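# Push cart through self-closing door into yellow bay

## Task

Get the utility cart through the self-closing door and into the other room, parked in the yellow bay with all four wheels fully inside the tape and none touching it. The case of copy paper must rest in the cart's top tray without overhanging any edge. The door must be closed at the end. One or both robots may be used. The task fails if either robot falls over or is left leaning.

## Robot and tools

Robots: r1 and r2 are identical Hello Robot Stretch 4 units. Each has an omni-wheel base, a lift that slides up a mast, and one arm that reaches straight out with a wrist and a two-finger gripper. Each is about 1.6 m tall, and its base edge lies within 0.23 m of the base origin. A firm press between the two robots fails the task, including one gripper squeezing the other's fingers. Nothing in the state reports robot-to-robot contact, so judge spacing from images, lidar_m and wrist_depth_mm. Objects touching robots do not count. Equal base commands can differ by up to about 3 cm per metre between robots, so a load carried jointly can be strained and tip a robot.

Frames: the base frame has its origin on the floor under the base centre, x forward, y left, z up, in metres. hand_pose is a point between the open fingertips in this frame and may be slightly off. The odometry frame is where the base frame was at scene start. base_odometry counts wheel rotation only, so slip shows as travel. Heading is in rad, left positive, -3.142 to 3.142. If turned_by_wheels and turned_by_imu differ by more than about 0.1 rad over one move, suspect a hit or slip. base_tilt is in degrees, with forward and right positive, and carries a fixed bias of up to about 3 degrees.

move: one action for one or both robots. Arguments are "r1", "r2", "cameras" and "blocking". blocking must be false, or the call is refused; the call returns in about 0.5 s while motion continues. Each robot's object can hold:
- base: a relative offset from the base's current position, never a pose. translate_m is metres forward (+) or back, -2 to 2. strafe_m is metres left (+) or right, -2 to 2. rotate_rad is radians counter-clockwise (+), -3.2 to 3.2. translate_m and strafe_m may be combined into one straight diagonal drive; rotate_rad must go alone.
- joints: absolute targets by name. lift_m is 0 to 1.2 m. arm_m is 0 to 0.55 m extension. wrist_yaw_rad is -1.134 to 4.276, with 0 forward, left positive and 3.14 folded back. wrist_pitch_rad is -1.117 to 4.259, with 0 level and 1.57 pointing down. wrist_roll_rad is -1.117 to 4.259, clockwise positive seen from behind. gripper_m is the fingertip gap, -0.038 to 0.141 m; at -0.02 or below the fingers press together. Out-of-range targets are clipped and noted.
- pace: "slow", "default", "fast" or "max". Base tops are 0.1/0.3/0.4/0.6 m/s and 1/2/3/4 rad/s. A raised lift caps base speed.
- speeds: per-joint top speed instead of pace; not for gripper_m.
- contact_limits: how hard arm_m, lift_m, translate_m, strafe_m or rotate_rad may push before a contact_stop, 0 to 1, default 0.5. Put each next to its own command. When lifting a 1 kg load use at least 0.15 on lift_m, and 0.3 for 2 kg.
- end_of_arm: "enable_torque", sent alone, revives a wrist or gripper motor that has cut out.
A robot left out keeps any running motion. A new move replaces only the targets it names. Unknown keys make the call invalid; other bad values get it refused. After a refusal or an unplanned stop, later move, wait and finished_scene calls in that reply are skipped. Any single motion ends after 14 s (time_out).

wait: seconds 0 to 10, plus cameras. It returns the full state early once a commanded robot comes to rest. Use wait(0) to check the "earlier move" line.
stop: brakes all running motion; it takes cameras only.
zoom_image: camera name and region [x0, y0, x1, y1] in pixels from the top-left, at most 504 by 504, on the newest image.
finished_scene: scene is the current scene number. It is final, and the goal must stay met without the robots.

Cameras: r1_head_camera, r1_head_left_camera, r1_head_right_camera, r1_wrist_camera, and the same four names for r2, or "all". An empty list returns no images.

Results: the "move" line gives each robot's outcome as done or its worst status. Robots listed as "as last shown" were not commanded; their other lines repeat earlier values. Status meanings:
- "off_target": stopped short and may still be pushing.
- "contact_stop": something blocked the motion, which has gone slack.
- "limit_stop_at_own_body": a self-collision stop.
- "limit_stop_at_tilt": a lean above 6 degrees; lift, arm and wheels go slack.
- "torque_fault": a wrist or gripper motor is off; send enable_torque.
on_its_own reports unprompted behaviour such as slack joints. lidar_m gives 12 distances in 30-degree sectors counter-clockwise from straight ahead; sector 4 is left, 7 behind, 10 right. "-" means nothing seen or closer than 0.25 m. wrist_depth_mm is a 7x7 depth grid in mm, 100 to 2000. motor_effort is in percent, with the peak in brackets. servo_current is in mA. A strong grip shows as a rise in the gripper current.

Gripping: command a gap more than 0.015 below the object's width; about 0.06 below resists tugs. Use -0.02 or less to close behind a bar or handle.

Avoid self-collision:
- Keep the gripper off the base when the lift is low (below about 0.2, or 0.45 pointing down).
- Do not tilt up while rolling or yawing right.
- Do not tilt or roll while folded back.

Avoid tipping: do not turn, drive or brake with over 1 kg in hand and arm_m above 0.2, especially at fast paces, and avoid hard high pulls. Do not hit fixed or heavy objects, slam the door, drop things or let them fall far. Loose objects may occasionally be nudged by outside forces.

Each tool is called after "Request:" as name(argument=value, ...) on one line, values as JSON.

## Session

Request:
wait(seconds=0)

Scene clock: 0.00 s.
r1.base_odometry: x=+0.000 y=+0.000 heading=+0.000
r1.turned_by_wheels: +0.000
r1.turned_by_imu: +0.000
r1.base_tilt: forward=-1.6 right=+1.3
r1.lidar_m: 0.96 1.73 2.02 2.40 3.92 1.60 0.85 0.77 0.78 0.89 0.77 0.78
r1.base_status: not commanded
r1.joint_positions: lift_m=+0.124 arm_m=+0.000 wrist_yaw_rad=+3.194 wrist_pitch_rad=+0.002 wrist_roll_rad=+0.000 gripper_m=+0.056
r1.joint_status: not commanded
r1.measured_speeds: all 0
r1.motor_effort: lift_m=+19 arm_m=-4 wheel_0=-2 wheel_1=+1 wheel_2=+0
r1.servo_current: wrist_yaw_rad=59 wrist_pitch_rad=46 wrist_roll_rad=46 gripper_m=39
r1.hand_pose: x=-0.1216 y=+0.0722 z=+0.3019 quat_wxyz=(-0.026, -0.001, +0.000, +1.000) (m; r1's base frame)
r1.wrist_depth_mm: - 135 - - - - - / - 123 135 - - - - / - 121 191 - - - - / 110 136 194 - - - - / 137 - - - 1618 - - / 226 - 190 1098 188 1160 1118 / 224 163 750 798 768 768 759
r2.base_odometry: x=+0.000 y=+0.000 heading=+0.000
r2.turned_by_wheels: +0.000
r2.turned_by_imu: +0.000
r2.base_tilt: forward=-0.6 right=+0.1
r2.lidar_m: 1.29 1.32 1.58 2.33 2.36 2.78 1.41 1.41 2.77 2.39 2.42 1.48
r2.base_status: not commanded
r2.joint_positions: lift_m=+0.200 arm_m=+0.000 wrist_yaw_rad=+3.211 wrist_pitch_rad=+0.001 wrist_roll_rad=+0.000 gripper_m=+0.056
r2.joint_status: not commanded
r2.measured_speeds: all 0
r2.motor_effort: lift_m=+18 arm_m=-4 wheel_0=-1 wheel_1=+1 wheel_2=+1
r2.servo_current: wrist_yaw_rad=46 wrist_pitch_rad=39 wrist_roll_rad=52 gripper_m=52
r2.hand_pose: x=-0.1229 y=+0.0671 z=+0.3779 quat_wxyz=(-0.035, -0.001, +0.000, +0.999) (m; r2's base frame)
r2.wrist_depth_mm: - - 137 - - - - / - - 137 - - - - / - 109 138 - - - - / - 140 175 - - - - / 214 - - - - - - / 213 1281 196 1255 190 1336 1182 / 208 243 866 - - 854 878
pictures: r1_head_camera, r1_head_left_camera, r1_head_right_camera, r1_wrist_camera, r2_head_camera, r2_head_left_camera, r2_head_right_camera, r2_wrist_camera
Images, in order (width x height): r1_head_camera 420x560, r1_head_left_camera 420x672, r1_head_right_camera 420x672, r1_wrist_camera 616x392, r2_head_camera 420x560, r2_head_left_camera 420x672, r2_head_right_camera 420x672, r2_wrist_camera 616x392.

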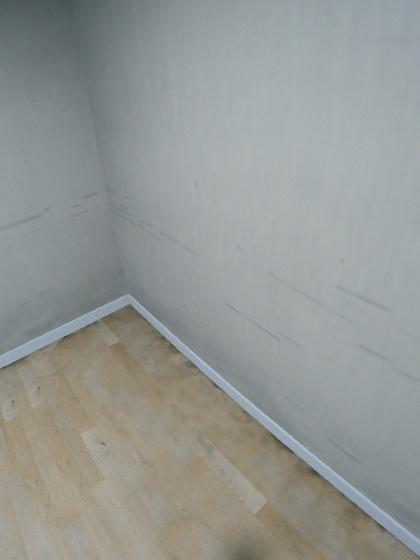

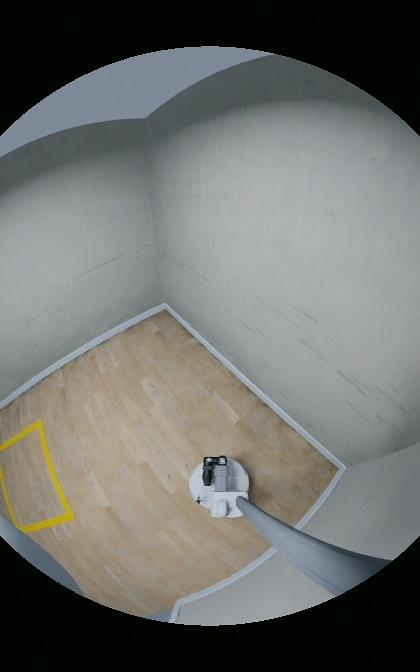

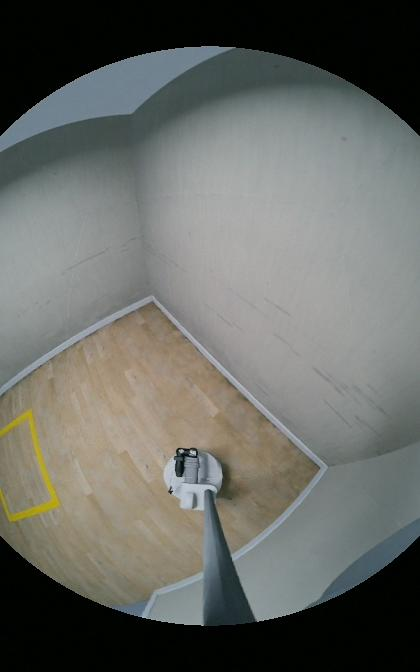

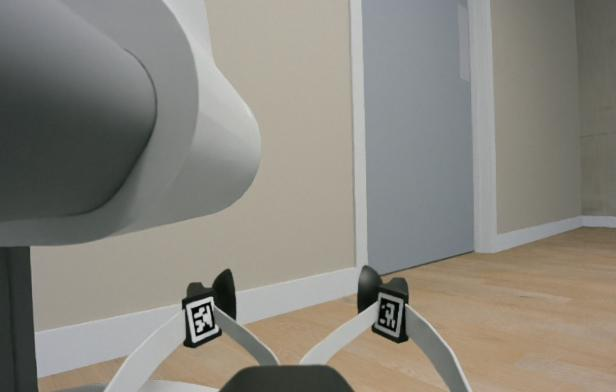

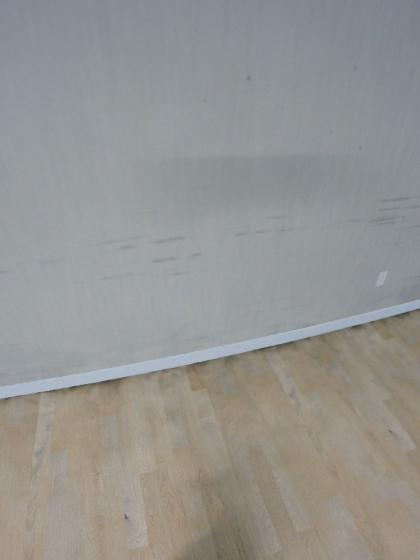

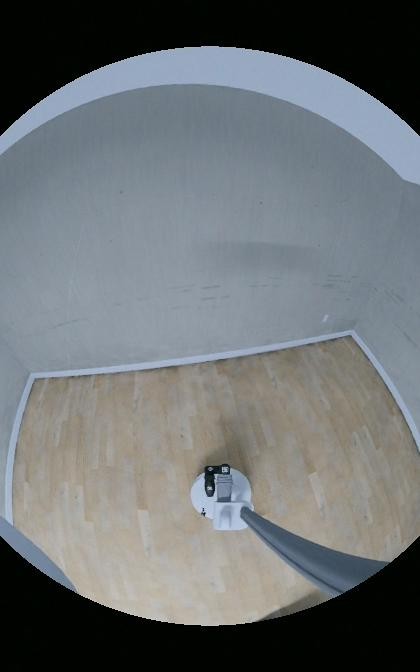

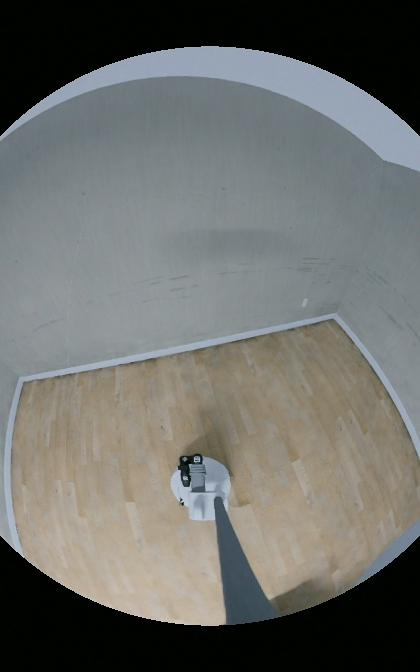

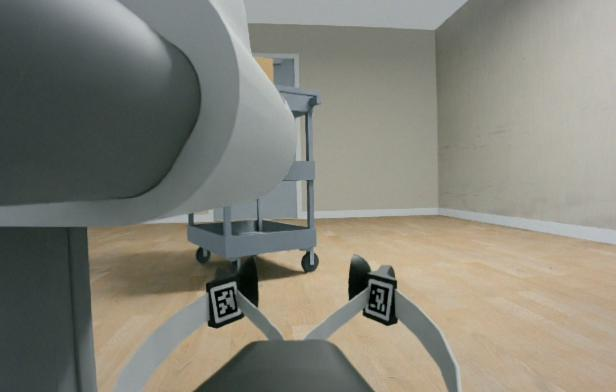

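Request:
move(blocking=false, r1={"base":{"rotate_rad":2.4},"joints":{"lift_m":0.87},"pace":"fast"}, r2={"base":{"rotate_rad":3.1},"joints":{"lift_m":0.87},"pace":"fast"}, cameras=[])

Request:
wait(seconds=5, cameras=["r1_head_camera","r2_head_camera","r2_head_right_camera","r1_head_left_camera"])

Scene clock: 15.93 s.
move: r1 moving; r2 moving
r1.base_odometry: x=+0.000 y=+0.000 heading=+0.379
r1.turned_by_wheels: +0.379
r1.turned_by_imu: +0.380
r1.base_tilt: forward=-1.6 right=+1.2
r1.lidar_m: 1.37 2.01 2.24 3.50 2.08 0.96 0.75 0.75 0.84 0.80 0.77 0.86
r1.base_status: rotate_rad moving
r1.joint_positions: lift_m=+0.187 arm_m=+0.000 wrist_yaw_rad=+3.194 wrist_pitch_rad=+0.002 wrist_roll_rad=+0.000 gripper_m=+0.056
r1.joint_status: lift_m moving
r1.measured_speeds: translate_m=+0.001 strafe_m=-0.001 rotate_rad=+1.461 lift_m=+0.244 arm_m=+0.000 wrist_yaw_rad=+0.000 wrist_pitch_rad=+0.000 wrist_roll_rad=+0.000
r1.motor_effort: lift_m=+27(28) arm_m=-4(4) wheel_0=-10(11) wheel_1=-9(11) wheel_2=-8(8)
r1.servo_current: wrist_yaw_rad=65(65) wrist_pitch_rad=46(46) wrist_roll_rad=39(59) gripper_m=39(46)
r1.hand_pose: x=-0.1216 y=+0.0722 z=+0.3649 quat_wxyz=(-0.026, -0.001, +0.000, +1.000) (m; r1's base frame)
r1.wrist_depth_mm: - 135 - - - - - / - 123 135 - - 1205 - / - 121 192 - - 1205 - / 110 136 195 - - 1205 - / 137 - - - - 1205 - / 216 - 190 - 187 1160 1281 / 223 150 188 143 854 878 917
r2.base_odometry: x=+0.000 y=+0.000 heading=+0.379
r2.turned_by_wheels: +0.379
r2.turned_by_imu: +0.368
r2.base_tilt: forward=-0.7 right=+0.1
r2.lidar_m: 1.31 1.47 2.24 2.31 2.60 1.53 1.44 3.01 2.40 2.37 1.66 1.33
r2.base_status: rotate_rad moving
r2.joint_positions: lift_m=+0.263 arm_m=+0.000 wrist_yaw_rad=+3.211 wrist_pitch_rad=+0.001 wrist_roll_rad=+0.000 gripper_m=+0.056
r2.joint_status: lift_m moving
r2.measured_speeds: translate_m=-0.001 strafe_m=+0.001 rotate_rad=+1.462 lift_m=+0.244 arm_m=+0.000 wrist_yaw_rad=+0.000 wrist_pitch_rad=+0.000 wrist_roll_rad=+0.000
r2.motor_effort: lift_m=+21(24) arm_m=-4(4) wheel_0=-4(12) wheel_1=-12(12) wheel_2=-12(14)
r2.servo_current: wrist_yaw_rad=46(46) wrist_pitch_rad=39(46) wrist_roll_rad=39(59) gripper_m=46(52)
r2.hand_pose: x=-0.1229 y=+0.0671 z=+0.4410 quat_wxyz=(-0.035, -0.001, +0.000, +0.999) (m; r2's base frame)
r2.wrist_depth_mm: - - 137 - - - - / - 107 137 - - - - / - 110 138 1499 - - - / - 140 179 - - - - / 216 - - - - - - / 213 1464 196 1464 190 1499 1336 / 211 244 1042 - - 1008 991
pictures: none
No camera images: "cameras" was empty.

Scene clock: 18.20 s.
earlier move: r1 moving; r2 done
r1.base_odometry: x=+0.000 y=+0.000 heading=+2.400
r1.turned_by_wheels: +2.020
r1.turned_by_imu: +2.032
r1.base_tilt: forward=-1.6 right=+1.3
r1.lidar_m: 2.33 1.03 0.78 0.74 0.81 0.77 0.76 0.85 1.24 2.01 2.15 3.14
r1.base_status: done
r1.joint_positions: lift_m=+0.870 arm_m=+0.000 wrist_yaw_rad=+3.194 wrist_pitch_rad=+0.002 wrist_roll_rad=+0.000 gripper_m=+0.056
r1.joint_status: lift_m moving
r1.measured_speeds: all 0
r1.motor_effort: lift_m=+25(29) arm_m=-4(4) wheel_0=-3(11) wheel_1=-2(11) wheel_2=+0(10)
r1.servo_current: wrist_yaw_rad=46(65) wrist_pitch_rad=46(46) wrist_roll_rad=52(65) gripper_m=52(52)
r1.hand_pose: x=-0.1216 y=+0.0722 z=+1.0472 quat_wxyz=(-0.026, -0.001, +0.000, +1.000) (m; r1's base frame)
r1.wrist_depth_mm: - 135 - - - - - / - 121 135 - - - - / - 120 188 - - - - / 110 135 193 - - - - / 137 - - - - - - / 216 - 191 - 187 - - / - 140 - 137 - - -
r2.base_odometry: x=+0.000 y=+0.000 heading=+3.100
r2.turned_by_wheels: +2.721
r2.turned_by_imu: +2.650
r2.base_tilt: forward=-0.7 right=+0.0
r2.lidar_m: 1.46 1.39 2.87 2.38 2.38 1.57 1.31 1.29 1.53 2.33 2.33 2.68
r2.base_status: done
r2.joint_positions: lift_m=+0.870 arm_m=+0.000 wrist_yaw_rad=+3.211 wrist_pitch_rad=+0.001 wrist_roll_rad=+0.000 gripper_m=+0.056
r2.joint_status: all done
r2.measured_speeds: all 0
r2.motor_effort: lift_m=+21(26) arm_m=-4(4) wheel_0=-1(13) wheel_1=+1(12) wheel_2=-1(17)
r2.servo_current: wrist_yaw_rad=39(52) wrist_pitch_rad=39(46) wrist_roll_rad=46(59) gripper_m=52(59)
r2.hand_pose: x=-0.1228 y=+0.0671 z=+1.0476 quat_wxyz=(-0.035, -0.001, +0.000, +0.999) (m; r2's base frame)
r2.wrist_depth_mm: - - 136 - - - - / - - 137 - - - - / - 110 138 232 - - - / - 139 163 - - - - / 215 - - - - - - / 213 - 189 - 187 - - / 211 122 - - - - -
wait: 2.27 of 5 s (r2 has come to rest)
pictures: r1_head_camera, r1_head_left_camera, r2_head_camera, r2_head_right_camera
Images, in order (width x height): r1_head_camera 420x560, r1_head_left_camera 420x672, r2_head_camera 420x560, r2_head_right_camera 420x672.

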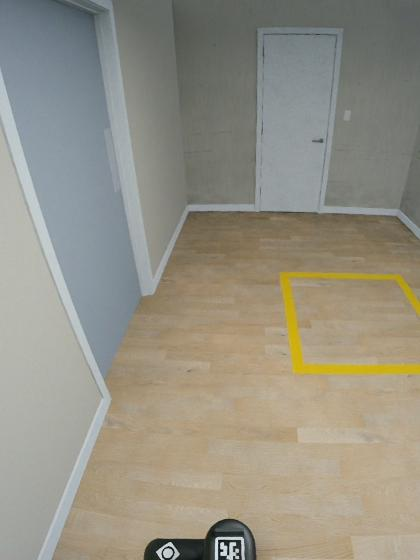

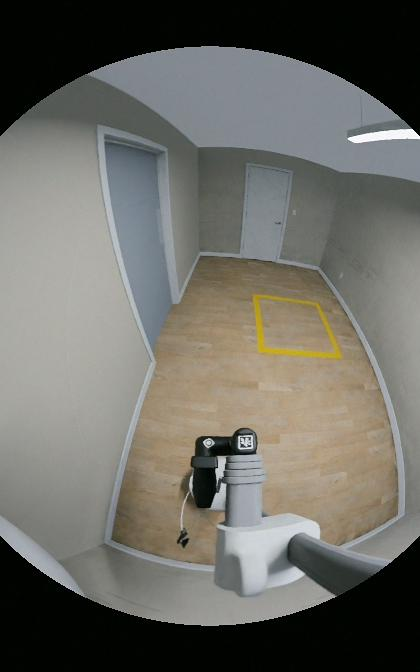

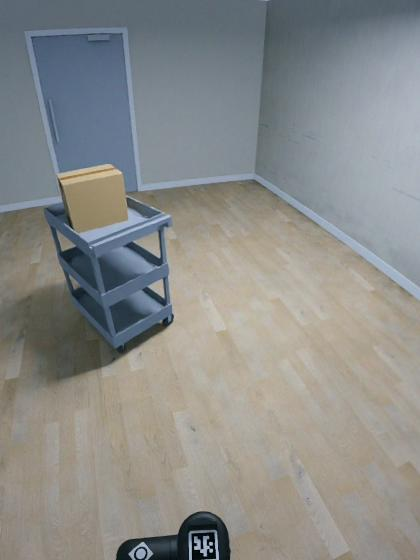

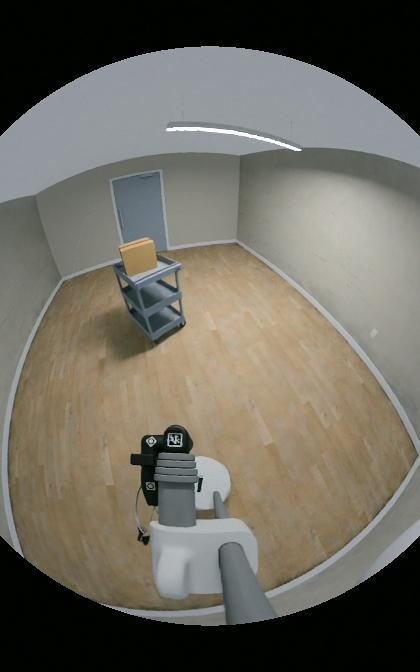

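Request:
zoom_image(camera="r2_head_camera", region=[20, 20, 200, 360])

Request:
zoom_image(camera="r1_head_camera", region=[0, 0, 420, 420])

Scaled by 1.482 from the camera's 420x560 image, which has a finer 1200x1600 frame.

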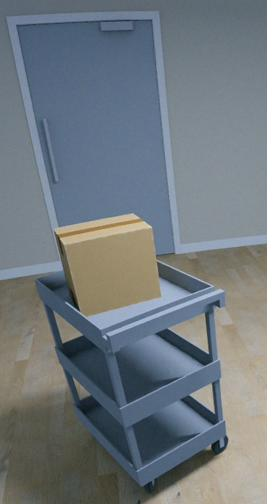

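Scaled by 1.200 from the camera's 420x560 image, which has a finer 600x800 frame.

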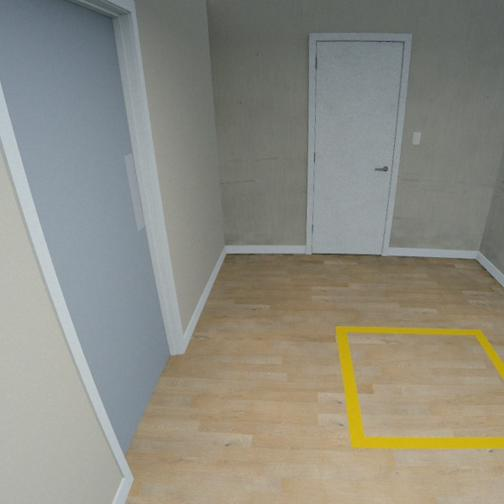

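Request:
move(blocking=false, r1={"base":{"translate_m":1.45,"strafe_m":-0.3},"joints":{"wrist_yaw_rad":0.0},"pace":"fast"}, r2={"base":{"translate_m":0.76,"strafe_m":-0.15},"joints":{"wrist_yaw_rad":0.0,"lift_m":1.0,"gripper_m":0.141},"pace":"fast"}, cameras=[])

Request:
wait(seconds=3.5, cameras=[])

Request:
wait(seconds=2.5, cameras=["r2_head_camera","r1_head_camera"])

Scene clock: 74.83 s.
earlier move: r1 done
move: r1 moving; r2 moving
r1.base_odometry: x=-0.025 y=+0.035 heading=+2.400
r1.turned_by_wheels: +0.000
r1.turned_by_imu: +0.000
r1.base_tilt: forward=-1.6 right=+1.3
r1.lidar_m: 2.34 1.02 0.77 0.75 0.82 0.84 0.82 0.86 1.34 2.02 2.12 3.12
r1.base_status: translate_m moving; strafe_m moving
r1.joint_positions: lift_m=+0.870 arm_m=+0.000 wrist_yaw_rad=+2.555 wrist_pitch_rad=+0.002 wrist_roll_rad=+0.000 gripper_m=+0.056
r1.joint_status: wrist_yaw_rad moving; the others done
r1.measured_speeds: translate_m=+0.161 strafe_m=-0.034 rotate_rad=-0.009 lift_m=+0.000 arm_m=+0.000 wrist_yaw_rad=-1.816 wrist_pitch_rad=+0.000 wrist_roll_rad=+0.000
r1.motor_effort: lift_m=+24(24) arm_m=+0(4) wheel_0=+9(10) wheel_1=+5(6) wheel_2=-12(12)
r1.servo_current: wrist_yaw_rad=104(143) wrist_pitch_rad=46(52) wrist_roll_rad=59(65) gripper_m=39(46)
r1.hand_pose: x=-0.0208 y=+0.2325 z=+1.0472 quat_wxyz=(+0.289, -0.001, +0.000, +0.957) (m; r1's base frame)
r1.wrist_depth_mm: - - - - - - - / - - - - - - - / - - - - - - - / - - - - - - - / - - - - - - - / - - 190 - 187 - - / - 141 - 137 - - -
r2.base_odometry: x=-0.042 y=+0.010 heading=+3.100
r2.turned_by_wheels: +0.000
r2.turned_by_imu: +0.001
r2.base_tilt: forward=-0.7 right=+0.1
r2.lidar_m: 1.42 1.38 2.88 2.39 2.43 1.60 1.35 1.33 1.55 2.31 2.33 2.66
r2.base_status: translate_m moving; strafe_m moving
r2.joint_positions: lift_m=+0.933 arm_m=+0.000 wrist_yaw_rad=+2.602 wrist_pitch_rad=+0.001 wrist_roll_rad=+0.000 gripper_m=+0.075
r2.joint_status: lift_m moving; wrist_yaw_rad moving; gripper_m moving
r2.measured_speeds: translate_m=+0.163 strafe_m=-0.031 rotate_rad=+0.006 lift_m=+0.244 arm_m=+0.000 wrist_yaw_rad=-1.736 wrist_pitch_rad=+0.000 wrist_roll_rad=+0.000
r2.motor_effort: lift_m=+22(25) arm_m=-4(4) wheel_0=+5(10) wheel_1=+7(7) wheel_2=-13(14)
r2.servo_current: wrist_yaw_rad=98(117) wrist_pitch_rad=46(46) wrist_roll_rad=39(59) gripper_m=85(98)
r2.hand_pose: x=-0.0316 y=+0.2232 z=+1.1110 quat_wxyz=(+0.266, -0.001, +0.000, +0.964) (m; r2's base frame)
r2.wrist_depth_mm: - - - - - - - / - - - - - - - / 221 - - - - - - / - - - - - - - / - - - - - - - / - - 189 - 190 - - / - - - - - - -
pictures: none
No camera images: "cameras" was empty.

Scene clock: 77.73 s.
earlier move: r1 moving; r2 done
r1.base_odometry: x=-0.658 y=+0.912 heading=+2.400
r1.turned_by_wheels: +0.000
r1.turned_by_imu: -0.001
r1.base_tilt: forward=-1.6 right=+1.3
r1.lidar_m: 2.77 1.31 1.01 0.88 0.95 1.40 1.87 2.05 1.92 1.87 1.99 2.85
r1.base_status: translate_m moving; strafe_m moving
r1.joint_positions: lift_m=+0.870 arm_m=+0.000 wrist_yaw_rad=+0.003 wrist_pitch_rad=+0.002 wrist_roll_rad=+0.000 gripper_m=+0.056
r1.joint_status: all done
r1.measured_speeds: translate_m=+0.391 strafe_m=-0.080 rotate_rad=+0.000 lift_m=+0.000 arm_m=+0.000 wrist_yaw_rad=+0.000 wrist_pitch_rad=+0.000 wrist_roll_rad=+0.000
r1.motor_effort: lift_m=+24(24) arm_m=+4(4) wheel_0=+8(11) wheel_1=+2(7) wheel_2=-5(12)
r1.servo_current: wrist_yaw_rad=46(143) wrist_pitch_rad=46(52) wrist_roll_rad=52(65) gripper_m=46(52)
r1.hand_pose: x=+0.4595 y=-0.0867 z=+1.0472 quat_wxyz=(+1.000, +0.000, +0.001, +0.001) (m; r1's base frame)
r1.wrist_depth_mm: - - - - - - - / - - - - - - - / - - - - - - - / - - - - - - - / - - - - - - - / - - 193 - 187 - - / - 152 - 154 - - -
r2.base_odometry: x=-0.753 y=+0.182 heading=+3.100
r2.turned_by_wheels: +0.000
r2.turned_by_imu: +0.001
r2.base_tilt: forward=-0.7 right=+0.1
r2.lidar_m: 3.79 0.81 0.81 2.76 2.73 2.37 1.99 2.00 2.29 1.99 1.98 2.29
r2.base_status: done
r2.joint_positions: lift_m=+1.000 arm_m=+0.000 wrist_yaw_rad=+0.003 wrist_pitch_rad=+0.001 wrist_roll_rad=+0.000 gripper_m=+0.141
r2.joint_status: all done
r2.measured_speeds: all 0
r2.motor_effort: lift_m=+21(25) arm_m=-4(5) wheel_0=+3(14) wheel_1=+4(8) wheel_2=-1(15)
r2.servo_current: wrist_yaw_rad=39(137) wrist_pitch_rad=39(46) wrist_roll_rad=46(59) gripper_m=52(137)
r2.hand_pose: x=+0.4596 y=-0.0866 z=+1.1777 quat_wxyz=(+1.000, +0.000, +0.001, +0.001) (m; r2's base frame)
r2.wrist_depth_mm: - - - - - - - / - - - - - - - / - - - - - - - / - - - - - - - / - - - - - - - / 809 - - - - - - / 778 - - - - - -
wait: 2.90 of 3.5 s (r2 has come to rest)
pictures: none
No camera images: "cameras" was empty.

Scene clock: 79.50 s.
earlier move: r1 done
r1.base_odometry: x=-0.866 y=+1.201 heading=+2.400
r1.turned_by_wheels: +0.000
r1.turned_by_imu: +0.000
r1.base_tilt: forward=-1.6 right=+1.3
r1.lidar_m: 2.46 1.24 1.05 1.01 1.03 1.46 2.23 2.39 1.88 1.83 1.96 2.51
r1.base_status: done
r1.joint_positions: lift_m=+0.870 arm_m=+0.000 wrist_yaw_rad=+0.003 wrist_pitch_rad=+0.002 wrist_roll_rad=+0.000 gripper_m=+0.056
r1.joint_status: all done
r1.measured_speeds: all 0
r1.motor_effort: lift_m=+23(24) arm_m=+4(4) wheel_0=+1(11) wheel_1=+3(7) wheel_2=+0(12)
r1.servo_current: wrist_yaw_rad=39(143) wrist_pitch_rad=46(52) wrist_roll_rad=33(65) gripper_m=46(52)
r1.hand_pose: x=+0.4595 y=-0.0867 z=+1.0472 quat_wxyz=(+1.000, +0.000, +0.001, +0.001) (m; r1's base frame)
r1.wrist_depth_mm: - - - - - - - / - - - - - - - / - - - - - - - / - - - - - - - / - - - - - - - / - - 194 - 187 - - / - 152 - 153 - - -
r2.base_odometry: x=-0.753 y=+0.182 heading=+3.100
r2.turned_by_wheels: +0.000
r2.turned_by_imu: +0.000
r2.base_tilt: forward=-0.6 right=+0.1
r2.lidar_m: 3.82 0.82 0.80 2.76 2.74 2.38 1.98 1.97 2.29 1.98 1.96 2.31
r2.base_status: done
r2.joint_positions: lift_m=+1.000 arm_m=+0.000 wrist_yaw_rad=+0.003 wrist_pitch_rad=+0.001 wrist_roll_rad=+0.000 gripper_m=+0.141
r2.joint_status: all done
r2.measured_speeds: all 0
r2.motor_effort: lift_m=+21(25) arm_m=-4(5) wheel_0=+3(14) wheel_1=+4(8) wheel_2=-2(15)
r2.servo_current: wrist_yaw_rad=52(137) wrist_pitch_rad=39(52) wrist_roll_rad=59(59) gripper_m=46(137)
r2.hand_pose: x=+0.4596 y=-0.0866 z=+1.1777 quat_wxyz=(+1.000, +0.000, +0.001, +0.001) (m; r2's base frame)
r2.wrist_depth_mm: - - - - - - - / - - - - - - - / - - - - - - - / - - - - - - - / - - - - - - - / 809 - - - - - - / 778 - - - - - -
wait: 1.77 of 2.5 s (r1 has come to rest)
pictures: r1_head_camera, r2_head_camera
Images, in order (width x height): r1_head_camera 420x560, r2_head_camera 420x560.

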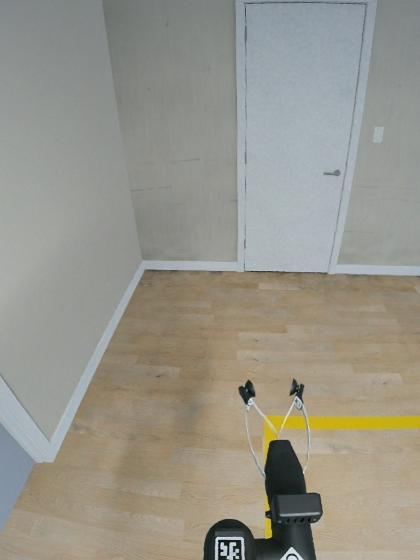

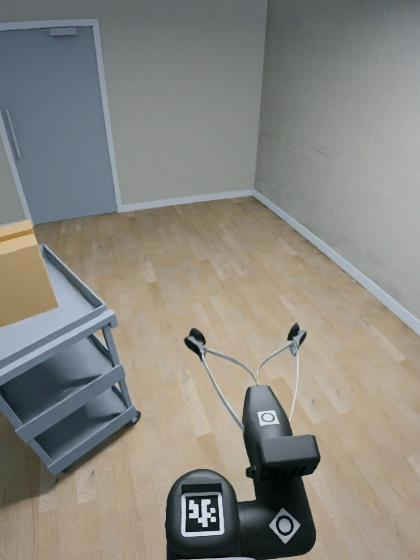

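Request:
move(blocking=false, r1={"base":{"rotate_rad":1.51},"joints":{"gripper_m":-0.03},"pace":"fast"}, r2={"base":{"rotate_rad":0.9},"joints":{"wrist_pitch_rad":1.57,"wrist_roll_rad":1.57,"arm_m":0.05},"pace":"fast"}, cameras=[])

Request:
wait(seconds=2.5, cameras=["r2_head_camera","r1_head_camera","r2_wrist_camera"])

Scene clock: 99.43 s.
move: r1 moving; r2 moving
r1.base_odometry: x=-0.866 y=+1.201 heading=+2.651
r1.turned_by_wheels: +0.251
r1.turned_by_imu: +0.252
r1.base_tilt: forward=-1.6 right=+1.3
r1.lidar_m: 1.73 1.11 1.00 1.01 1.16 2.22 2.24 2.10 1.84 1.85 2.21 2.44
r1.base_status: rotate_rad moving
r1.joint_positions: lift_m=+0.870 arm_m=+0.000 wrist_yaw_rad=+0.002 wrist_pitch_rad=+0.002 wrist_roll_rad=+0.000 gripper_m=+0.037
r1.joint_status: gripper_m moving
r1.measured_speeds: translate_m=-0.001 strafe_m=+0.000 rotate_rad=+0.970 lift_m=+0.000 arm_m=+0.000 wrist_yaw_rad=+0.000 wrist_pitch_rad=+0.000 wrist_roll_rad=+0.000
r1.motor_effort: lift_m=+23(24) arm_m=+4(4) wheel_0=-7(7) wheel_1=-7(8) wheel_2=-8(8)
r1.servo_current: wrist_yaw_rad=46(65) wrist_pitch_rad=39(46) wrist_roll_rad=59(59) gripper_m=98(98)
r1.hand_pose: x=+0.4595 y=-0.0868 z=+1.0472 quat_wxyz=(+1.000, +0.000, +0.001, +0.001) (m; r1's base frame)
r1.wrist_depth_mm: - - - - - - 1863 / - - - - - - 1921 / - - - - - - 1863 / - - - - - - 1921 / - - - - - - 1921 / - - 191 - 187 - 1983 / - 142 - - - - 1983
r2.base_odometry: x=-0.753 y=+0.181 heading=-2.982
r2.turned_by_wheels: +0.201
r2.turned_by_imu: +0.196
r2.base_tilt: forward=-0.6 right=+0.0
r2.lidar_m: 0.84 0.81 3.00 2.73 2.80 2.14 1.99 2.02 2.13 1.97 2.01 2.60
r2.base_status: rotate_rad moving
r2.joint_positions: lift_m=+1.000 arm_m=+0.048 wrist_yaw_rad=+0.002 wrist_pitch_rad=+0.634 wrist_roll_rad=+0.641 gripper_m=+0.141
r2.joint_status: arm_m moving; wrist_pitch_rad moving; wrist_roll_rad moving
r2.measured_speeds: translate_m=+0.001 strafe_m=+0.000 rotate_rad=+0.772 lift_m=+0.000 arm_m=+0.055 wrist_yaw_rad=+0.000 wrist_pitch_rad=+1.819 wrist_roll_rad=+1.820
r2.motor_effort: lift_m=+21(21) arm_m=+9(12) wheel_0=-12(12) wheel_1=-8(9) wheel_2=-10(10)
r2.servo_current: wrist_yaw_rad=46(52) wrist_pitch_rad=85(124) wrist_roll_rad=78(117) gripper_m=52(52)
r2.hand_pose: x=+0.4515 y=-0.0869 z=+1.0071 quat_wxyz=(+0.902, +0.299, +0.296, -0.097) (m; r2's base frame)
r2.wrist_depth_mm: - - - - - - 1808 / - - - - - 1921 1537 / - - - - 1921 1618 1430 / 750 - - - 1661 1397 1281 / 768 809 1921 1661 1464 1281 1138 / 778 585 197 1464 1205 1078 1042 / 585 647 - - 1160 1078 960
pictures: none
No camera images: "cameras" was empty.

Scene clock: 100.73 s.
earlier move: r1 moving; r2 done
r1.base_odometry: x=-0.867 y=+1.201 heading=-2.374
r1.turned_by_wheels: +1.258
r1.turned_by_imu: +1.265
r1.base_tilt: forward=-1.6 right=+1.3
r1.lidar_m: 1.01 1.03 1.36 2.23 2.35 1.90 1.82 1.91 2.54 2.47 1.34 1.08
r1.base_status: rotate_rad moving
r1.joint_positions: lift_m=+0.870 arm_m=+0.000 wrist_yaw_rad=+0.002 wrist_pitch_rad=+0.002 wrist_roll_rad=+0.000 gripper_m=-0.029
r1.joint_status: all done
r1.measured_speeds: all 0
r1.motor_effort: lift_m=+24(24) arm_m=+0(4) wheel_0=-2(9) wheel_1=+0(8) wheel_2=-1(8)
r1.servo_current: wrist_yaw_rad=46(65) wrist_pitch_rad=33(52) wrist_roll_rad=65(65) gripper_m=65(137)
r1.hand_pose: x=+0.4595 y=-0.0868 z=+1.0472 quat_wxyz=(+1.000, +0.000, +0.001, +0.001) (m; r1's base frame)
r1.wrist_depth_mm: 750 - - - - - 750 / 741 - - - - 798 788 / 750 - - - - 809 798 / 732 809 - - - 798 798 / 741 820 - - - - 809 / 741 820 181 198 172 - 768 / 750 144 159 - 149 - 768
r2.base_odometry: x=-0.753 y=+0.181 heading=-2.284
r2.turned_by_wheels: +0.698
r2.turned_by_imu: +0.680
r2.base_tilt: forward=-0.6 right=+0.1
r2.lidar_m: 0.80 2.81 2.73 2.67 2.04 2.00 2.14 2.02 1.98 2.14 3.07 0.81
r2.base_status: done
r2.joint_positions: lift_m=+1.000 arm_m=+0.050 wrist_yaw_rad=+0.002 wrist_pitch_rad=+1.567 wrist_roll_rad=+1.568 gripper_m=+0.141
r2.joint_status: all done
r2.measured_speeds: all 0
r2.motor_effort: lift_m=+21(21) arm_m=+7(12) wheel_0=-2(12) wheel_1=-2(9) wheel_2=-3(11)
r2.servo_current: wrist_yaw_rad=52(59) wrist_pitch_rad=46(124) wrist_roll_rad=52(117) gripper_m=52(59)
r2.hand_pose: x=+0.2221 y=-0.0874 z=+0.8896 quat_wxyz=(+0.502, +0.500, +0.500, -0.498) (m; r2's base frame)
r2.wrist_depth_mm: 1098 1118 1098 1098 1098 1118 1098 / - 1118 1098 1098 1098 1098 1078 / - 1118 1098 1078 1098 1098 1078 / 976 1098 1118 1118 - 1098 1098 / 1118 1118 1118 1118 - 1098 1098 / 1118 1138 1098 1118 191 1118 1098 / 1098 1118 1118 - 1098 1118 1098
wait: 1.30 of 2.5 s (r2 has come to rest)
pictures: r1_head_camera, r2_head_camera, r2_wrist_camera
Images, in order (width x height): r1_head_camera 420x560, r2_head_camera 420x560, r2_wrist_camera 616x392.

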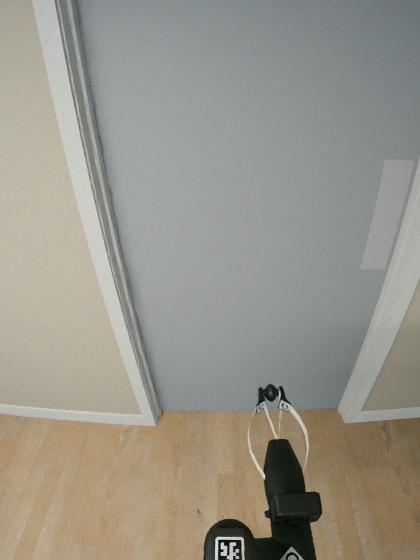

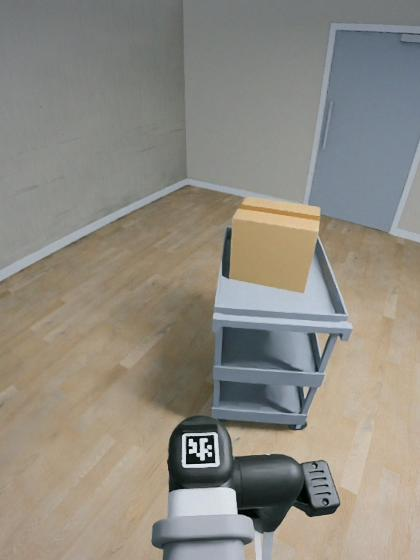

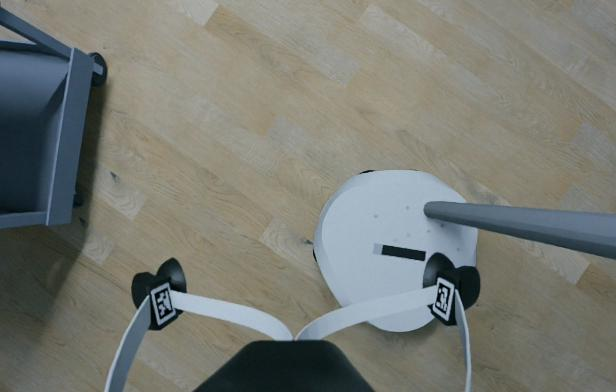

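Request:
move(blocking=false, r1={"base":{"strafe_m":-0.14},"pace":"fast"}, r2={"base":{"strafe_m":-0.17,"translate_m":0.3},"joints":{"arm_m":0.237}}, cameras=[])

Request:
wait(seconds=1.2, cameras=["r1_head_left_camera"])

Request:
move(blocking=false, r1={"base":{"rotate_rad":3.12},"pace":"fast"}, cameras=[])

Request:
wait(seconds=1.8, cameras=["r2_wrist_camera","r2_head_camera"])

Scene clock: 137.83 s.
earlier move: r1 done
move: r1 moving; r2 moving
r1.base_odometry: x=-0.900 y=+1.235 heading=-2.374
r1.turned_by_wheels: +0.000
r1.turned_by_imu: +0.000
r1.base_tilt: forward=-1.6 right=+1.3
r1.lidar_m: 1.02 1.05 1.39 2.28 2.38 1.92 1.82 1.92 2.54 2.42 1.36 1.05
r1.base_status: strafe_m moving
r1.joint_positions: lift_m=+0.870 arm_m=+0.000 wrist_yaw_rad=+0.002 wrist_pitch_rad=+0.002 wrist_roll_rad=+0.000 gripper_m=-0.029
r1.joint_status: not commanded
r1.measured_speeds: translate_m=+0.000 strafe_m=-0.188 rotate_rad=+0.000 lift_m=+0.000 arm_m=+0.000 wrist_yaw_rad=+0.000 wrist_pitch_rad=+0.000 wrist_roll_rad=+0.000
r1.motor_effort: lift_m=+23(24) arm_m=-4(4) wheel_0=+11(11) wheel_1=-9(11) wheel_2=+1(1)
r1.servo_current: wrist_yaw_rad=33(59) wrist_pitch_rad=39(52) wrist_roll_rad=52(59) gripper_m=59(65)
r1.hand_pose: x=+0.4595 y=-0.0868 z=+1.0472 quat_wxyz=(+1.000, +0.000, +0.001, +0.001) (m; r1's base frame)
r1.wrist_depth_mm: 778 - - - - - 759 / 759 - - - - 788 759 / 759 - - - - 788 759 / 788 - - - - 798 759 / 788 - - - - 788 759 / 759 - 180 198 172 - 768 / 750 144 160 - 149 - 778
r2.base_odometry: x=-0.787 y=+0.170 heading=-2.283
r2.turned_by_wheels: +0.000
r2.turned_by_imu: +0.001
r2.base_tilt: forward=-0.7 right=+0.0
r2.lidar_m: 0.78 2.84 2.71 2.67 2.07 2.01 2.18 2.02 1.97 2.12 3.10 0.80
r2.base_status: translate_m moving; strafe_m moving
r2.joint_positions: lift_m=+1.000 arm_m=+0.101 wrist_yaw_rad=+0.002 wrist_pitch_rad=+1.567 wrist_roll_rad=+1.568 gripper_m=+0.141
r2.joint_status: arm_m moving
r2.measured_speeds: translate_m=+0.121 strafe_m=-0.069 rotate_rad=-0.003 lift_m=+0.000 arm_m=+0.195 wrist_yaw_rad=+0.000 wrist_pitch_rad=+0.000 wrist_roll_rad=+0.000
r2.motor_effort: lift_m=+21(21) arm_m=+11(11) wheel_0=+9(13) wheel_1=+5(5) wheel_2=-11(14)
r2.servo_current: wrist_yaw_rad=52(59) wrist_pitch_rad=46(46) wrist_roll_rad=39(52) gripper_m=46(59)
r2.hand_pose: x=+0.2729 y=-0.0874 z=+0.8896 quat_wxyz=(+0.502, +0.500, +0.500, -0.498) (m; r2's base frame)
r2.wrist_depth_mm: 842 1098 1098 1098 1118 1118 1098 / - 1098 1118 1098 1098 1098 1098 / - 1098 1098 1098 1098 1098 1098 / - 1118 1098 1118 - 1098 1098 / 1118 1138 1118 1118 - 1098 1098 / 1118 1098 1118 1118 191 1098 1098 / 1118 1118 1098 - 1118 1098 1098
pictures: none
No camera images: "cameras" was empty.

Scene clock: 138.83 s.
earlier move: r1 done; r2 moving
r1.base_odometry: x=-0.964 y=+1.301 heading=-2.373
r1.turned_by_wheels: +0.000
r1.turned_by_imu: +0.000
r1.base_tilt: forward=-1.5 right=+1.2
r1.lidar_m: 1.00 1.06 1.36 2.37 2.46 1.91 1.83 1.90 2.38 2.35 1.31 1.06
r1.base_status: done
r1.joint_positions: lift_m=+0.870 arm_m=+0.000 wrist_yaw_rad=+0.002 wrist_pitch_rad=+0.002 wrist_roll_rad=+0.000 gripper_m=-0.029
r1.joint_status: not commanded
r1.measured_speeds: all 0
r1.motor_effort: lift_m=+23(24) arm_m=-4(4) wheel_0=+2(11) wheel_1=+0(11) wheel_2=+0(1)
r1.servo_current: wrist_yaw_rad=59(72) wrist_pitch_rad=46(52) wrist_roll_rad=52(65) gripper_m=65(72)
r1.hand_pose: x=+0.4595 y=-0.0868 z=+1.0472 quat_wxyz=(+1.000, +0.000, +0.001, +0.001) (m; r1's base frame)
r1.wrist_depth_mm: - - - - - 768 - / - - - - - 798 - / - - - - 809 809 - / - - - - 798 798 - / - - - - - 809 - / - - 180 198 172 788 - / - 136 159 - 149 - -
r2.base_odometry: x=-1.014 y=+0.089 heading=-2.283
r2.turned_by_wheels: +0.000
r2.turned_by_imu: +0.001
r2.base_tilt: forward=-0.6 right=+0.1
r2.lidar_m: 0.54 2.78 2.72 2.93 2.32 2.27 2.45 2.06 1.99 2.15 3.14 0.55
r2.base_status: translate_m moving; strafe_m moving
r2.joint_positions: lift_m=+1.000 arm_m=+0.237 wrist_yaw_rad=+0.002 wrist_pitch_rad=+1.567 wrist_roll_rad=+1.568 gripper_m=+0.141
r2.joint_status: arm_m moving
r2.measured_speeds: translate_m=+0.177 strafe_m=-0.100 rotate_rad=+0.003 lift_m=+0.000 arm_m=+0.000 wrist_yaw_rad=+0.000 wrist_pitch_rad=+0.000 wrist_roll_rad=+0.000
r2.motor_effort: lift_m=+20(21) arm_m=+5(13) wheel_0=+1(13) wheel_1=+4(6) wheel_2=-3(14)
r2.servo_current: wrist_yaw_rad=52(59) wrist_pitch_rad=46(52) wrist_roll_rad=59(59) gripper_m=52(59)
r2.hand_pose: x=+0.4091 y=-0.0874 z=+0.8896 quat_wxyz=(+0.502, +0.500, +0.500, -0.498) (m; r2's base frame)
r2.wrist_depth_mm: 272 252 1078 1078 1098 1098 1078 / 268 253 1098 1098 1098 1098 1098 / 264 258 976 1098 1098 1098 1098 / 267 264 1118 1098 1118 - 1098 / 256 266 1098 1098 1078 - 1098 / 260 204 1098 1118 1118 186 1098 / 256 1118 1118 - 1118 1098 1078
wait: 1.00 of 1.2 s (r1 has come to rest)
pictures: r1_head_left_camera
Images, in order (width x height): r1_head_left_camera 420x672.

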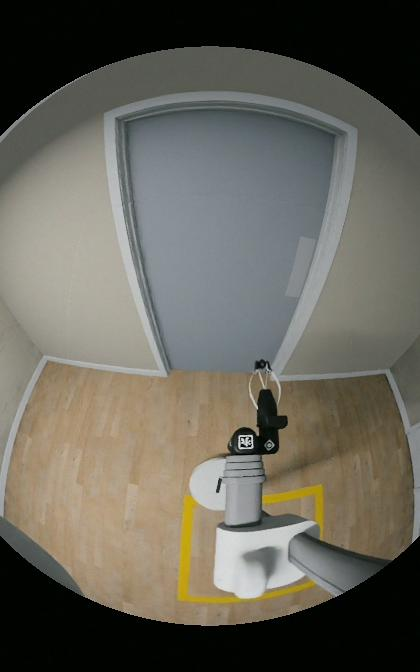

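Scene clock: 139.33 s.
earlier move: r2 moving
move: r1 moving
r1.base_odometry: x=-0.964 y=+1.301 heading=-2.122
r1.turned_by_wheels: +0.251
r1.turned_by_imu: +0.252
r1.base_tilt: forward=-1.6 right=+1.3
r1.lidar_m: 1.01 1.09 1.89 2.40 2.14 1.84 1.83 2.16 2.35 1.94 1.10 1.02
r1.base_status: rotate_rad moving
r1.joint_positions: lift_m=+0.870 arm_m=+0.000 wrist_yaw_rad=+0.002 wrist_pitch_rad=+0.002 wrist_roll_rad=+0.000 gripper_m=-0.029
r1.joint_status: not commanded
r1.measured_speeds: translate_m=-0.001 strafe_m=+0.002 rotate_rad=+0.969 lift_m=+0.000 arm_m=+0.000 wrist_yaw_rad=+0.000 wrist_pitch_rad=+0.000 wrist_roll_rad=+0.000
r1.motor_effort: lift_m=+23(24) arm_m=-4(4) wheel_0=-9(9) wheel_1=-6(8) wheel_2=-7(8)
r1.servo_current: wrist_yaw_rad=59(59) wrist_pitch_rad=46(46) wrist_roll_rad=39(59) gripper_m=65(65)
r1.hand_pose: x=+0.4595 y=-0.0868 z=+1.0472 quat_wxyz=(+1.000, +0.000, +0.001, +0.001) (m; r1's base frame)
r1.wrist_depth_mm: - - - - - - - / 820 878 - - - - 715 / 831 878 - - - - 715 / 820 878 - - - - 723 / 820 891 - - - - 723 / - 866 181 198 172 - - / - 144 159 - 149 - -
r2.base_odometry: x=-1.073 y=+0.068 heading=-2.284
r2.turned_by_wheels: +0.000
r2.turned_by_imu: +0.000
r2.base_tilt: forward=-0.7 right=+0.1
r2.lidar_m: 0.50 2.78 2.71 2.95 2.36 2.32 2.48 2.07 2.00 2.13 3.14 0.48
r2.base_status: translate_m moving; strafe_m moving
r2.joint_positions: lift_m=+1.000 arm_m=+0.237 wrist_yaw_rad=+0.002 wrist_pitch_rad=+1.567 wrist_roll_rad=+1.568 gripper_m=+0.141
r2.joint_status: all done
r2.measured_speeds: translate_m=+0.050 strafe_m=-0.030 rotate_rad=-0.004 lift_m=+0.000 arm_m=+0.000 wrist_yaw_rad=+0.000 wrist_pitch_rad=+0.000 wrist_roll_rad=+0.000
r2.motor_effort: lift_m=+20(20) arm_m=+7(8) wheel_0=+2(6) wheel_1=+3(6) wheel_2=-4(5)
r2.servo_current: wrist_yaw_rad=52(52) wrist_pitch_rad=46(52) wrist_roll_rad=59(59) gripper_m=46(59)
r2.hand_pose: x=+0.4091 y=-0.0874 z=+0.8896 quat_wxyz=(+0.502, +0.500, +0.500, -0.498) (m; r2's base frame)
r2.wrist_depth_mm: - 278 252 1098 1098 1098 1078 / - 274 267 1118 1098 1098 1118 / - 266 591 1118 1118 1098 1098 / - 266 603 1098 1098 - 1098 / - 262 904 1098 1118 - 1118 / - 264 1098 1098 1118 186 1078 / - 268 1118 - 1098 1118 1098
pictures: none
No camera images: "cameras" was empty.

Scene clock: 139.80 s.
earlier move: r1 moving; r2 done
r1.base_odometry: x=-0.964 y=+1.301 heading=-1.436
r1.turned_by_wheels: +0.686
r1.turned_by_imu: +0.688
r1.base_tilt: forward=-1.6 right=+1.3
r1.lidar_m: 1.21 2.37 2.41 1.97 1.81 1.86 2.34 2.32 1.53 1.04 1.01 1.03
r1.base_status: rotate_rad moving
r1.joint_positions: lift_m=+0.870 arm_m=+0.000 wrist_yaw_rad=+0.002 wrist_pitch_rad=+0.002 wrist_roll_rad=+0.000 gripper_m=-0.029
r1.joint_status: not commanded
r1.measured_speeds: translate_m=-0.001 strafe_m=+0.000 rotate_rad=+1.902 lift_m=+0.000 arm_m=+0.000 wrist_yaw_rad=+0.000 wrist_pitch_rad=+0.000 wrist_roll_rad=+0.000
r1.motor_effort: lift_m=+23(24) arm_m=-4(4) wheel_0=-8(10) wheel_1=-9(10) wheel_2=-9(9)
r1.servo_current: wrist_yaw_rad=52(59) wrist_pitch_rad=46(52) wrist_roll_rad=46(59) gripper_m=59(65)
r1.hand_pose: x=+0.4595 y=-0.0868 z=+1.0472 quat_wxyz=(+1.000, +0.000, +0.001, +0.001) (m; r1's base frame)
r1.wrist_depth_mm: - - - - 878 842 - / - - - - 854 820 - / - - - - 842 820 - / - - - - 854 831 - / - - - - 866 831 - / - - 180 198 179 831 - / - - 159 - 158 - -
r2.base_odometry: x=-1.078 y=+0.066 heading=-2.283
r2.turned_by_wheels: +0.000
r2.turned_by_imu: +0.000
r2.base_tilt: forward=-0.7 right=+0.1
r2.lidar_m: 0.50 2.81 2.71 2.91 2.38 2.35 2.51 2.07 2.01 2.15 3.12 0.48
r2.base_status: done
r2.joint_positions: lift_m=+1.000 arm_m=+0.237 wrist_yaw_rad=+0.002 wrist_pitch_rad=+1.567 wrist_roll_rad=+1.568 gripper_m=+0.141
r2.joint_status: all done
r2.measured_speeds: all 0
r2.motor_effort: lift_m=+20(21) arm_m=+7(8) wheel_0=+2(6) wheel_1=+4(6) wheel_2=-3(5)
r2.servo_current: wrist_yaw_rad=59(59) wrist_pitch_rad=46(52) wrist_roll_rad=46(59) gripper_m=46(59)
r2.hand_pose: x=+0.4091 y=-0.0874 z=+0.8896 quat_wxyz=(+0.502, +0.500, +0.500, -0.498) (m; r2's base frame)
r2.wrist_depth_mm: - 268 251 1118 1098 1098 1098 / - 278 252 1098 1098 1098 1098 / - 271 263 1098 1098 1098 1098 / - 270 574 1118 1118 - 1098 / - 263 634 1098 1098 - 1098 / - 256 621 1138 1098 186 1078 / - 256 1118 - 1098 1118 1078
wait: 0.47 of 1.8 s (r2 has come to rest)
pictures: r2_head_camera, r2_wrist_camera
Images, in order (width x height): r2_head_camera 420x560, r2_wrist_camera 616x392.

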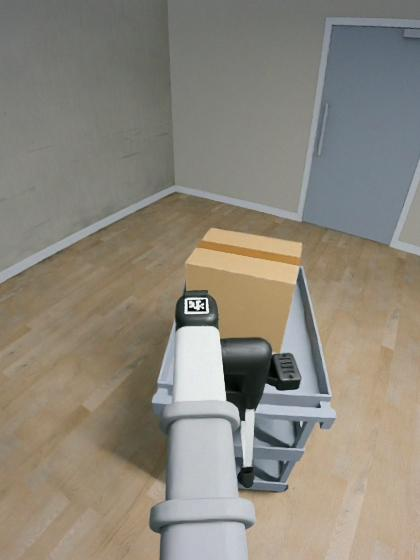

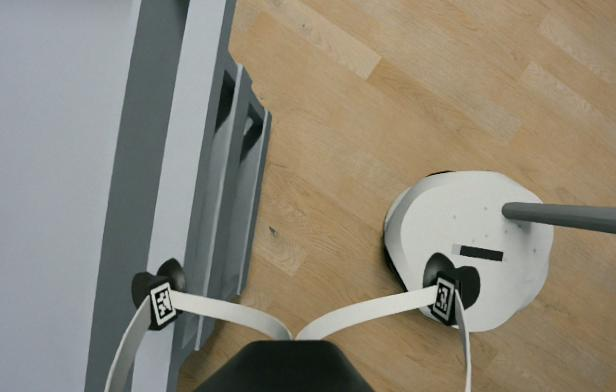

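Request:
move(blocking=false, r2={"base":{"translate_m":0.08},"pace":"slow"}, cameras=[])

Request:
wait(seconds=2.5, cameras=["r1_head_camera","r1_head_left_camera","r1_head_right_camera","r2_wrist_camera"])

Scene clock: 148.43 s.
earlier move: r1 done
move: r2 moving
r1.base_odometry: x=-0.964 y=+1.301 heading=+0.746
r1.turned_by_wheels: +2.183
r1.turned_by_imu: +2.196
r1.base_tilt: forward=-1.6 right=+1.3
r1.lidar_m: 1.83 1.90 2.38 2.33 1.41 1.05 1.00 1.03 1.36 2.38 2.46 1.93
r1.base_status: done
r1.joint_positions: lift_m=+0.870 arm_m=+0.000 wrist_yaw_rad=+0.002 wrist_pitch_rad=+0.002 wrist_roll_rad=+0.000 gripper_m=-0.029
r1.joint_status: not commanded
r1.measured_speeds: all 0
r1.motor_effort: lift_m=+23(23) arm_m=-4(4) wheel_0=-3(3) wheel_1=+0(0) wheel_2=+1(1)
r1.servo_current: wrist_yaw_rad=46(65) wrist_pitch_rad=33(46) wrist_roll_rad=59(65) gripper_m=59(65)
r1.hand_pose: x=+0.4595 y=-0.0868 z=+1.0472 quat_wxyz=(+1.000, +0.000, +0.001, +0.001) (m; r1's base frame)
r1.wrist_depth_mm: - - - - - - - / - - - - - - - / - - - - - - - / - - - - - - - / - - - - - - - / - - 181 198 173 - - / - 136 159 - 149 - -
r2.base_odometry: x=-1.086 y=+0.056 heading=-2.283
r2.turned_by_wheels: +0.000
r2.turned_by_imu: +0.001
r2.base_tilt: forward=-0.7 right=+0.0
r2.lidar_m: 0.48 2.76 2.69 2.94 2.43 2.34 2.54 2.07 2.00 2.15 3.15 0.48
r2.base_status: translate_m moving
r2.joint_positions: lift_m=+1.000 arm_m=+0.237 wrist_yaw_rad=+0.002 wrist_pitch_rad=+1.567 wrist_roll_rad=+1.568 gripper_m=+0.141
r2.joint_status: not commanded
r2.measured_speeds: translate_m=+0.049 strafe_m=+0.000 rotate_rad=+0.002 lift_m=+0.000 arm_m=+0.000 wrist_yaw_rad=+0.000 wrist_pitch_rad=+0.000 wrist_roll_rad=+0.000
r2.motor_effort: lift_m=+20(20) arm_m=+8(8) wheel_0=+7(7) wheel_1=+5(6) wheel_2=-9(11)
r2.servo_current: wrist_yaw_rad=39(52) wrist_pitch_rad=39(46) wrist_roll_rad=46(59) gripper_m=46(52)
r2.hand_pose: x=+0.4091 y=-0.0874 z=+0.8896 quat_wxyz=(+0.502, +0.500, +0.500, -0.498) (m; r2's base frame)
r2.wrist_depth_mm: - 264 251 1118 1098 1078 1078 / - 276 252 1098 1098 1078 1078 / - 277 253 1138 1078 1078 1078 / - 279 253 1098 1098 - 1118 / - 264 274 1118 1118 - 1098 / - 220 267 1138 1118 186 1098 / - 255 272 - 1118 1118 1078
pictures: none
No camera images: "cameras" was empty.

Scene clock: 150.00 s.
earlier move: r2 done
r1.base_odometry: x=-0.964 y=+1.301 heading=+0.746
r1.turned_by_wheels: +0.000
r1.turned_by_imu: +0.000
r1.base_tilt: forward=-1.6 right=+1.3
r1.lidar_m: 1.83 1.89 2.40 2.31 1.41 1.06 1.01 1.05 1.34 2.39 2.45 1.93
r1.base_status: done
r1.joint_positions: lift_m=+0.870 arm_m=+0.000 wrist_yaw_rad=+0.002 wrist_pitch_rad=+0.002 wrist_roll_rad=+0.000 gripper_m=-0.029
r1.joint_status: not commanded
r1.measured_speeds: all 0
r1.motor_effort: lift_m=+23(23) arm_m=-4(4) wheel_0=-3(3) wheel_1=+0(0) wheel_2=+1(1)
r1.servo_current: wrist_yaw_rad=39(65) wrist_pitch_rad=33(52) wrist_roll_rad=59(72) gripper_m=65(72)
r1.hand_pose: x=+0.4595 y=-0.0868 z=+1.0472 quat_wxyz=(+1.000, +0.000, +0.001, +0.001) (m; r1's base frame)
r1.wrist_depth_mm: - - - - - - - / - - - - - - - / - - - - - - - / - - - - - - - / - - - - - - - / - - 181 198 172 - - / - 136 159 - 149 - -
r2.base_odometry: x=-1.130 y=+0.005 heading=-2.283
r2.turned_by_wheels: +0.000
r2.turned_by_imu: +0.000
r2.base_tilt: forward=-0.7 right=+0.1
r2.lidar_m: 0.42 2.74 2.66 2.88 2.43 2.42 2.57 2.10 2.02 2.21 3.19 0.41
r2.base_status: done
r2.joint_positions: lift_m=+1.000 arm_m=+0.237 wrist_yaw_rad=+0.002 wrist_pitch_rad=+1.567 wrist_roll_rad=+1.568 gripper_m=+0.141
r2.joint_status: not commanded
r2.measured_speeds: all 0
r2.motor_effort: lift_m=+20(21) arm_m=+7(8) wheel_0=+5(9) wheel_1=+4(7) wheel_2=-5(11)
r2.servo_current: wrist_yaw_rad=52(59) wrist_pitch_rad=46(52) wrist_roll_rad=46(59) gripper_m=46(59)
r2.hand_pose: x=+0.4091 y=-0.0874 z=+0.8896 quat_wxyz=(+0.502, +0.500, +0.500, -0.498) (m; r2's base frame)
r2.wrist_depth_mm: - - 254 250 1098 1078 1078 / 310 - 272 251 1118 1098 1078 / - - 273 250 1098 1078 1098 / - - 277 252 1098 - 1118 / - - 266 252 1078 - 1098 / - 189 253 253 1098 187 1098 / - - 282 - 1098 1098 1098
wait: 1.57 of 2.5 s (r2 has come to rest)
pictures: r1_head_camera, r1_head_left_camera, r1_head_right_camera, r2_wrist_camera
Images, in order (width x height): r1_head_camera 420x560, r1_head_left_camera 420x672, r1_head_right_camera 420x672, r2_wrist_camera 616x392.

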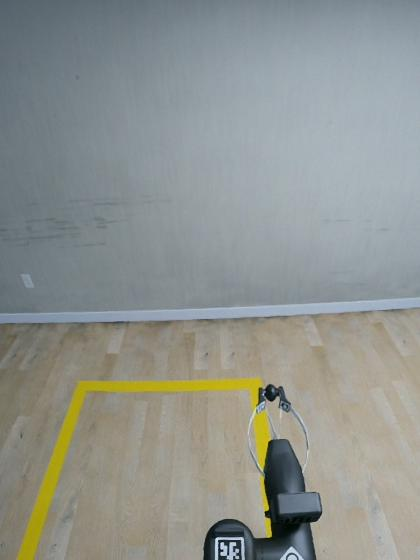

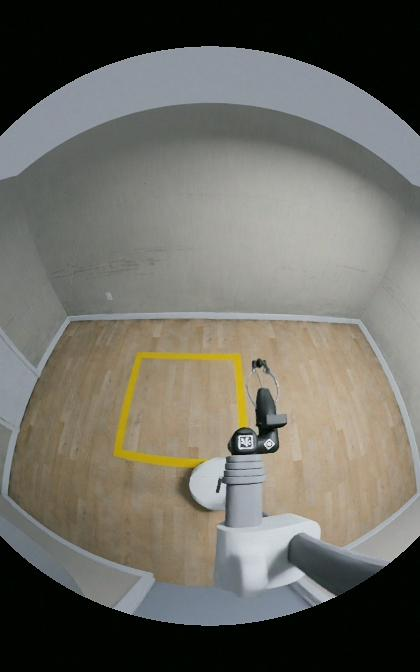

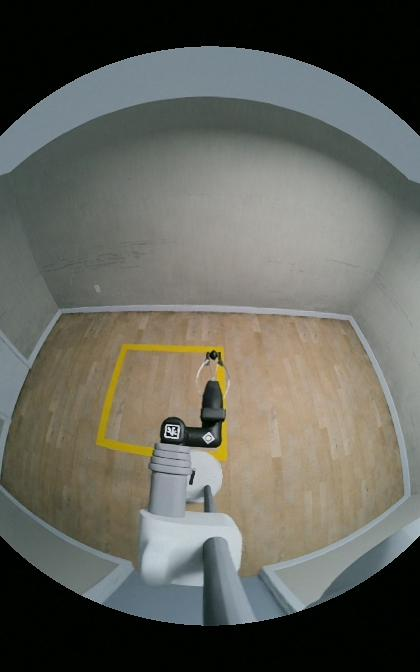

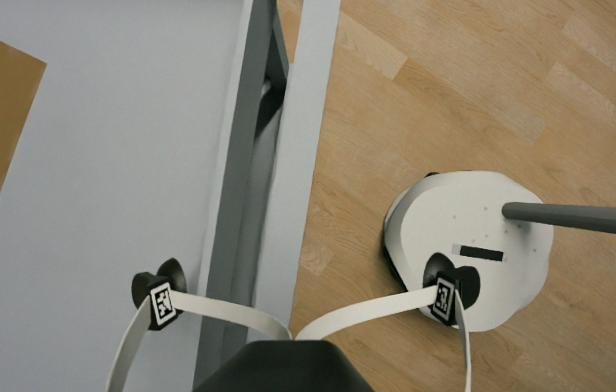

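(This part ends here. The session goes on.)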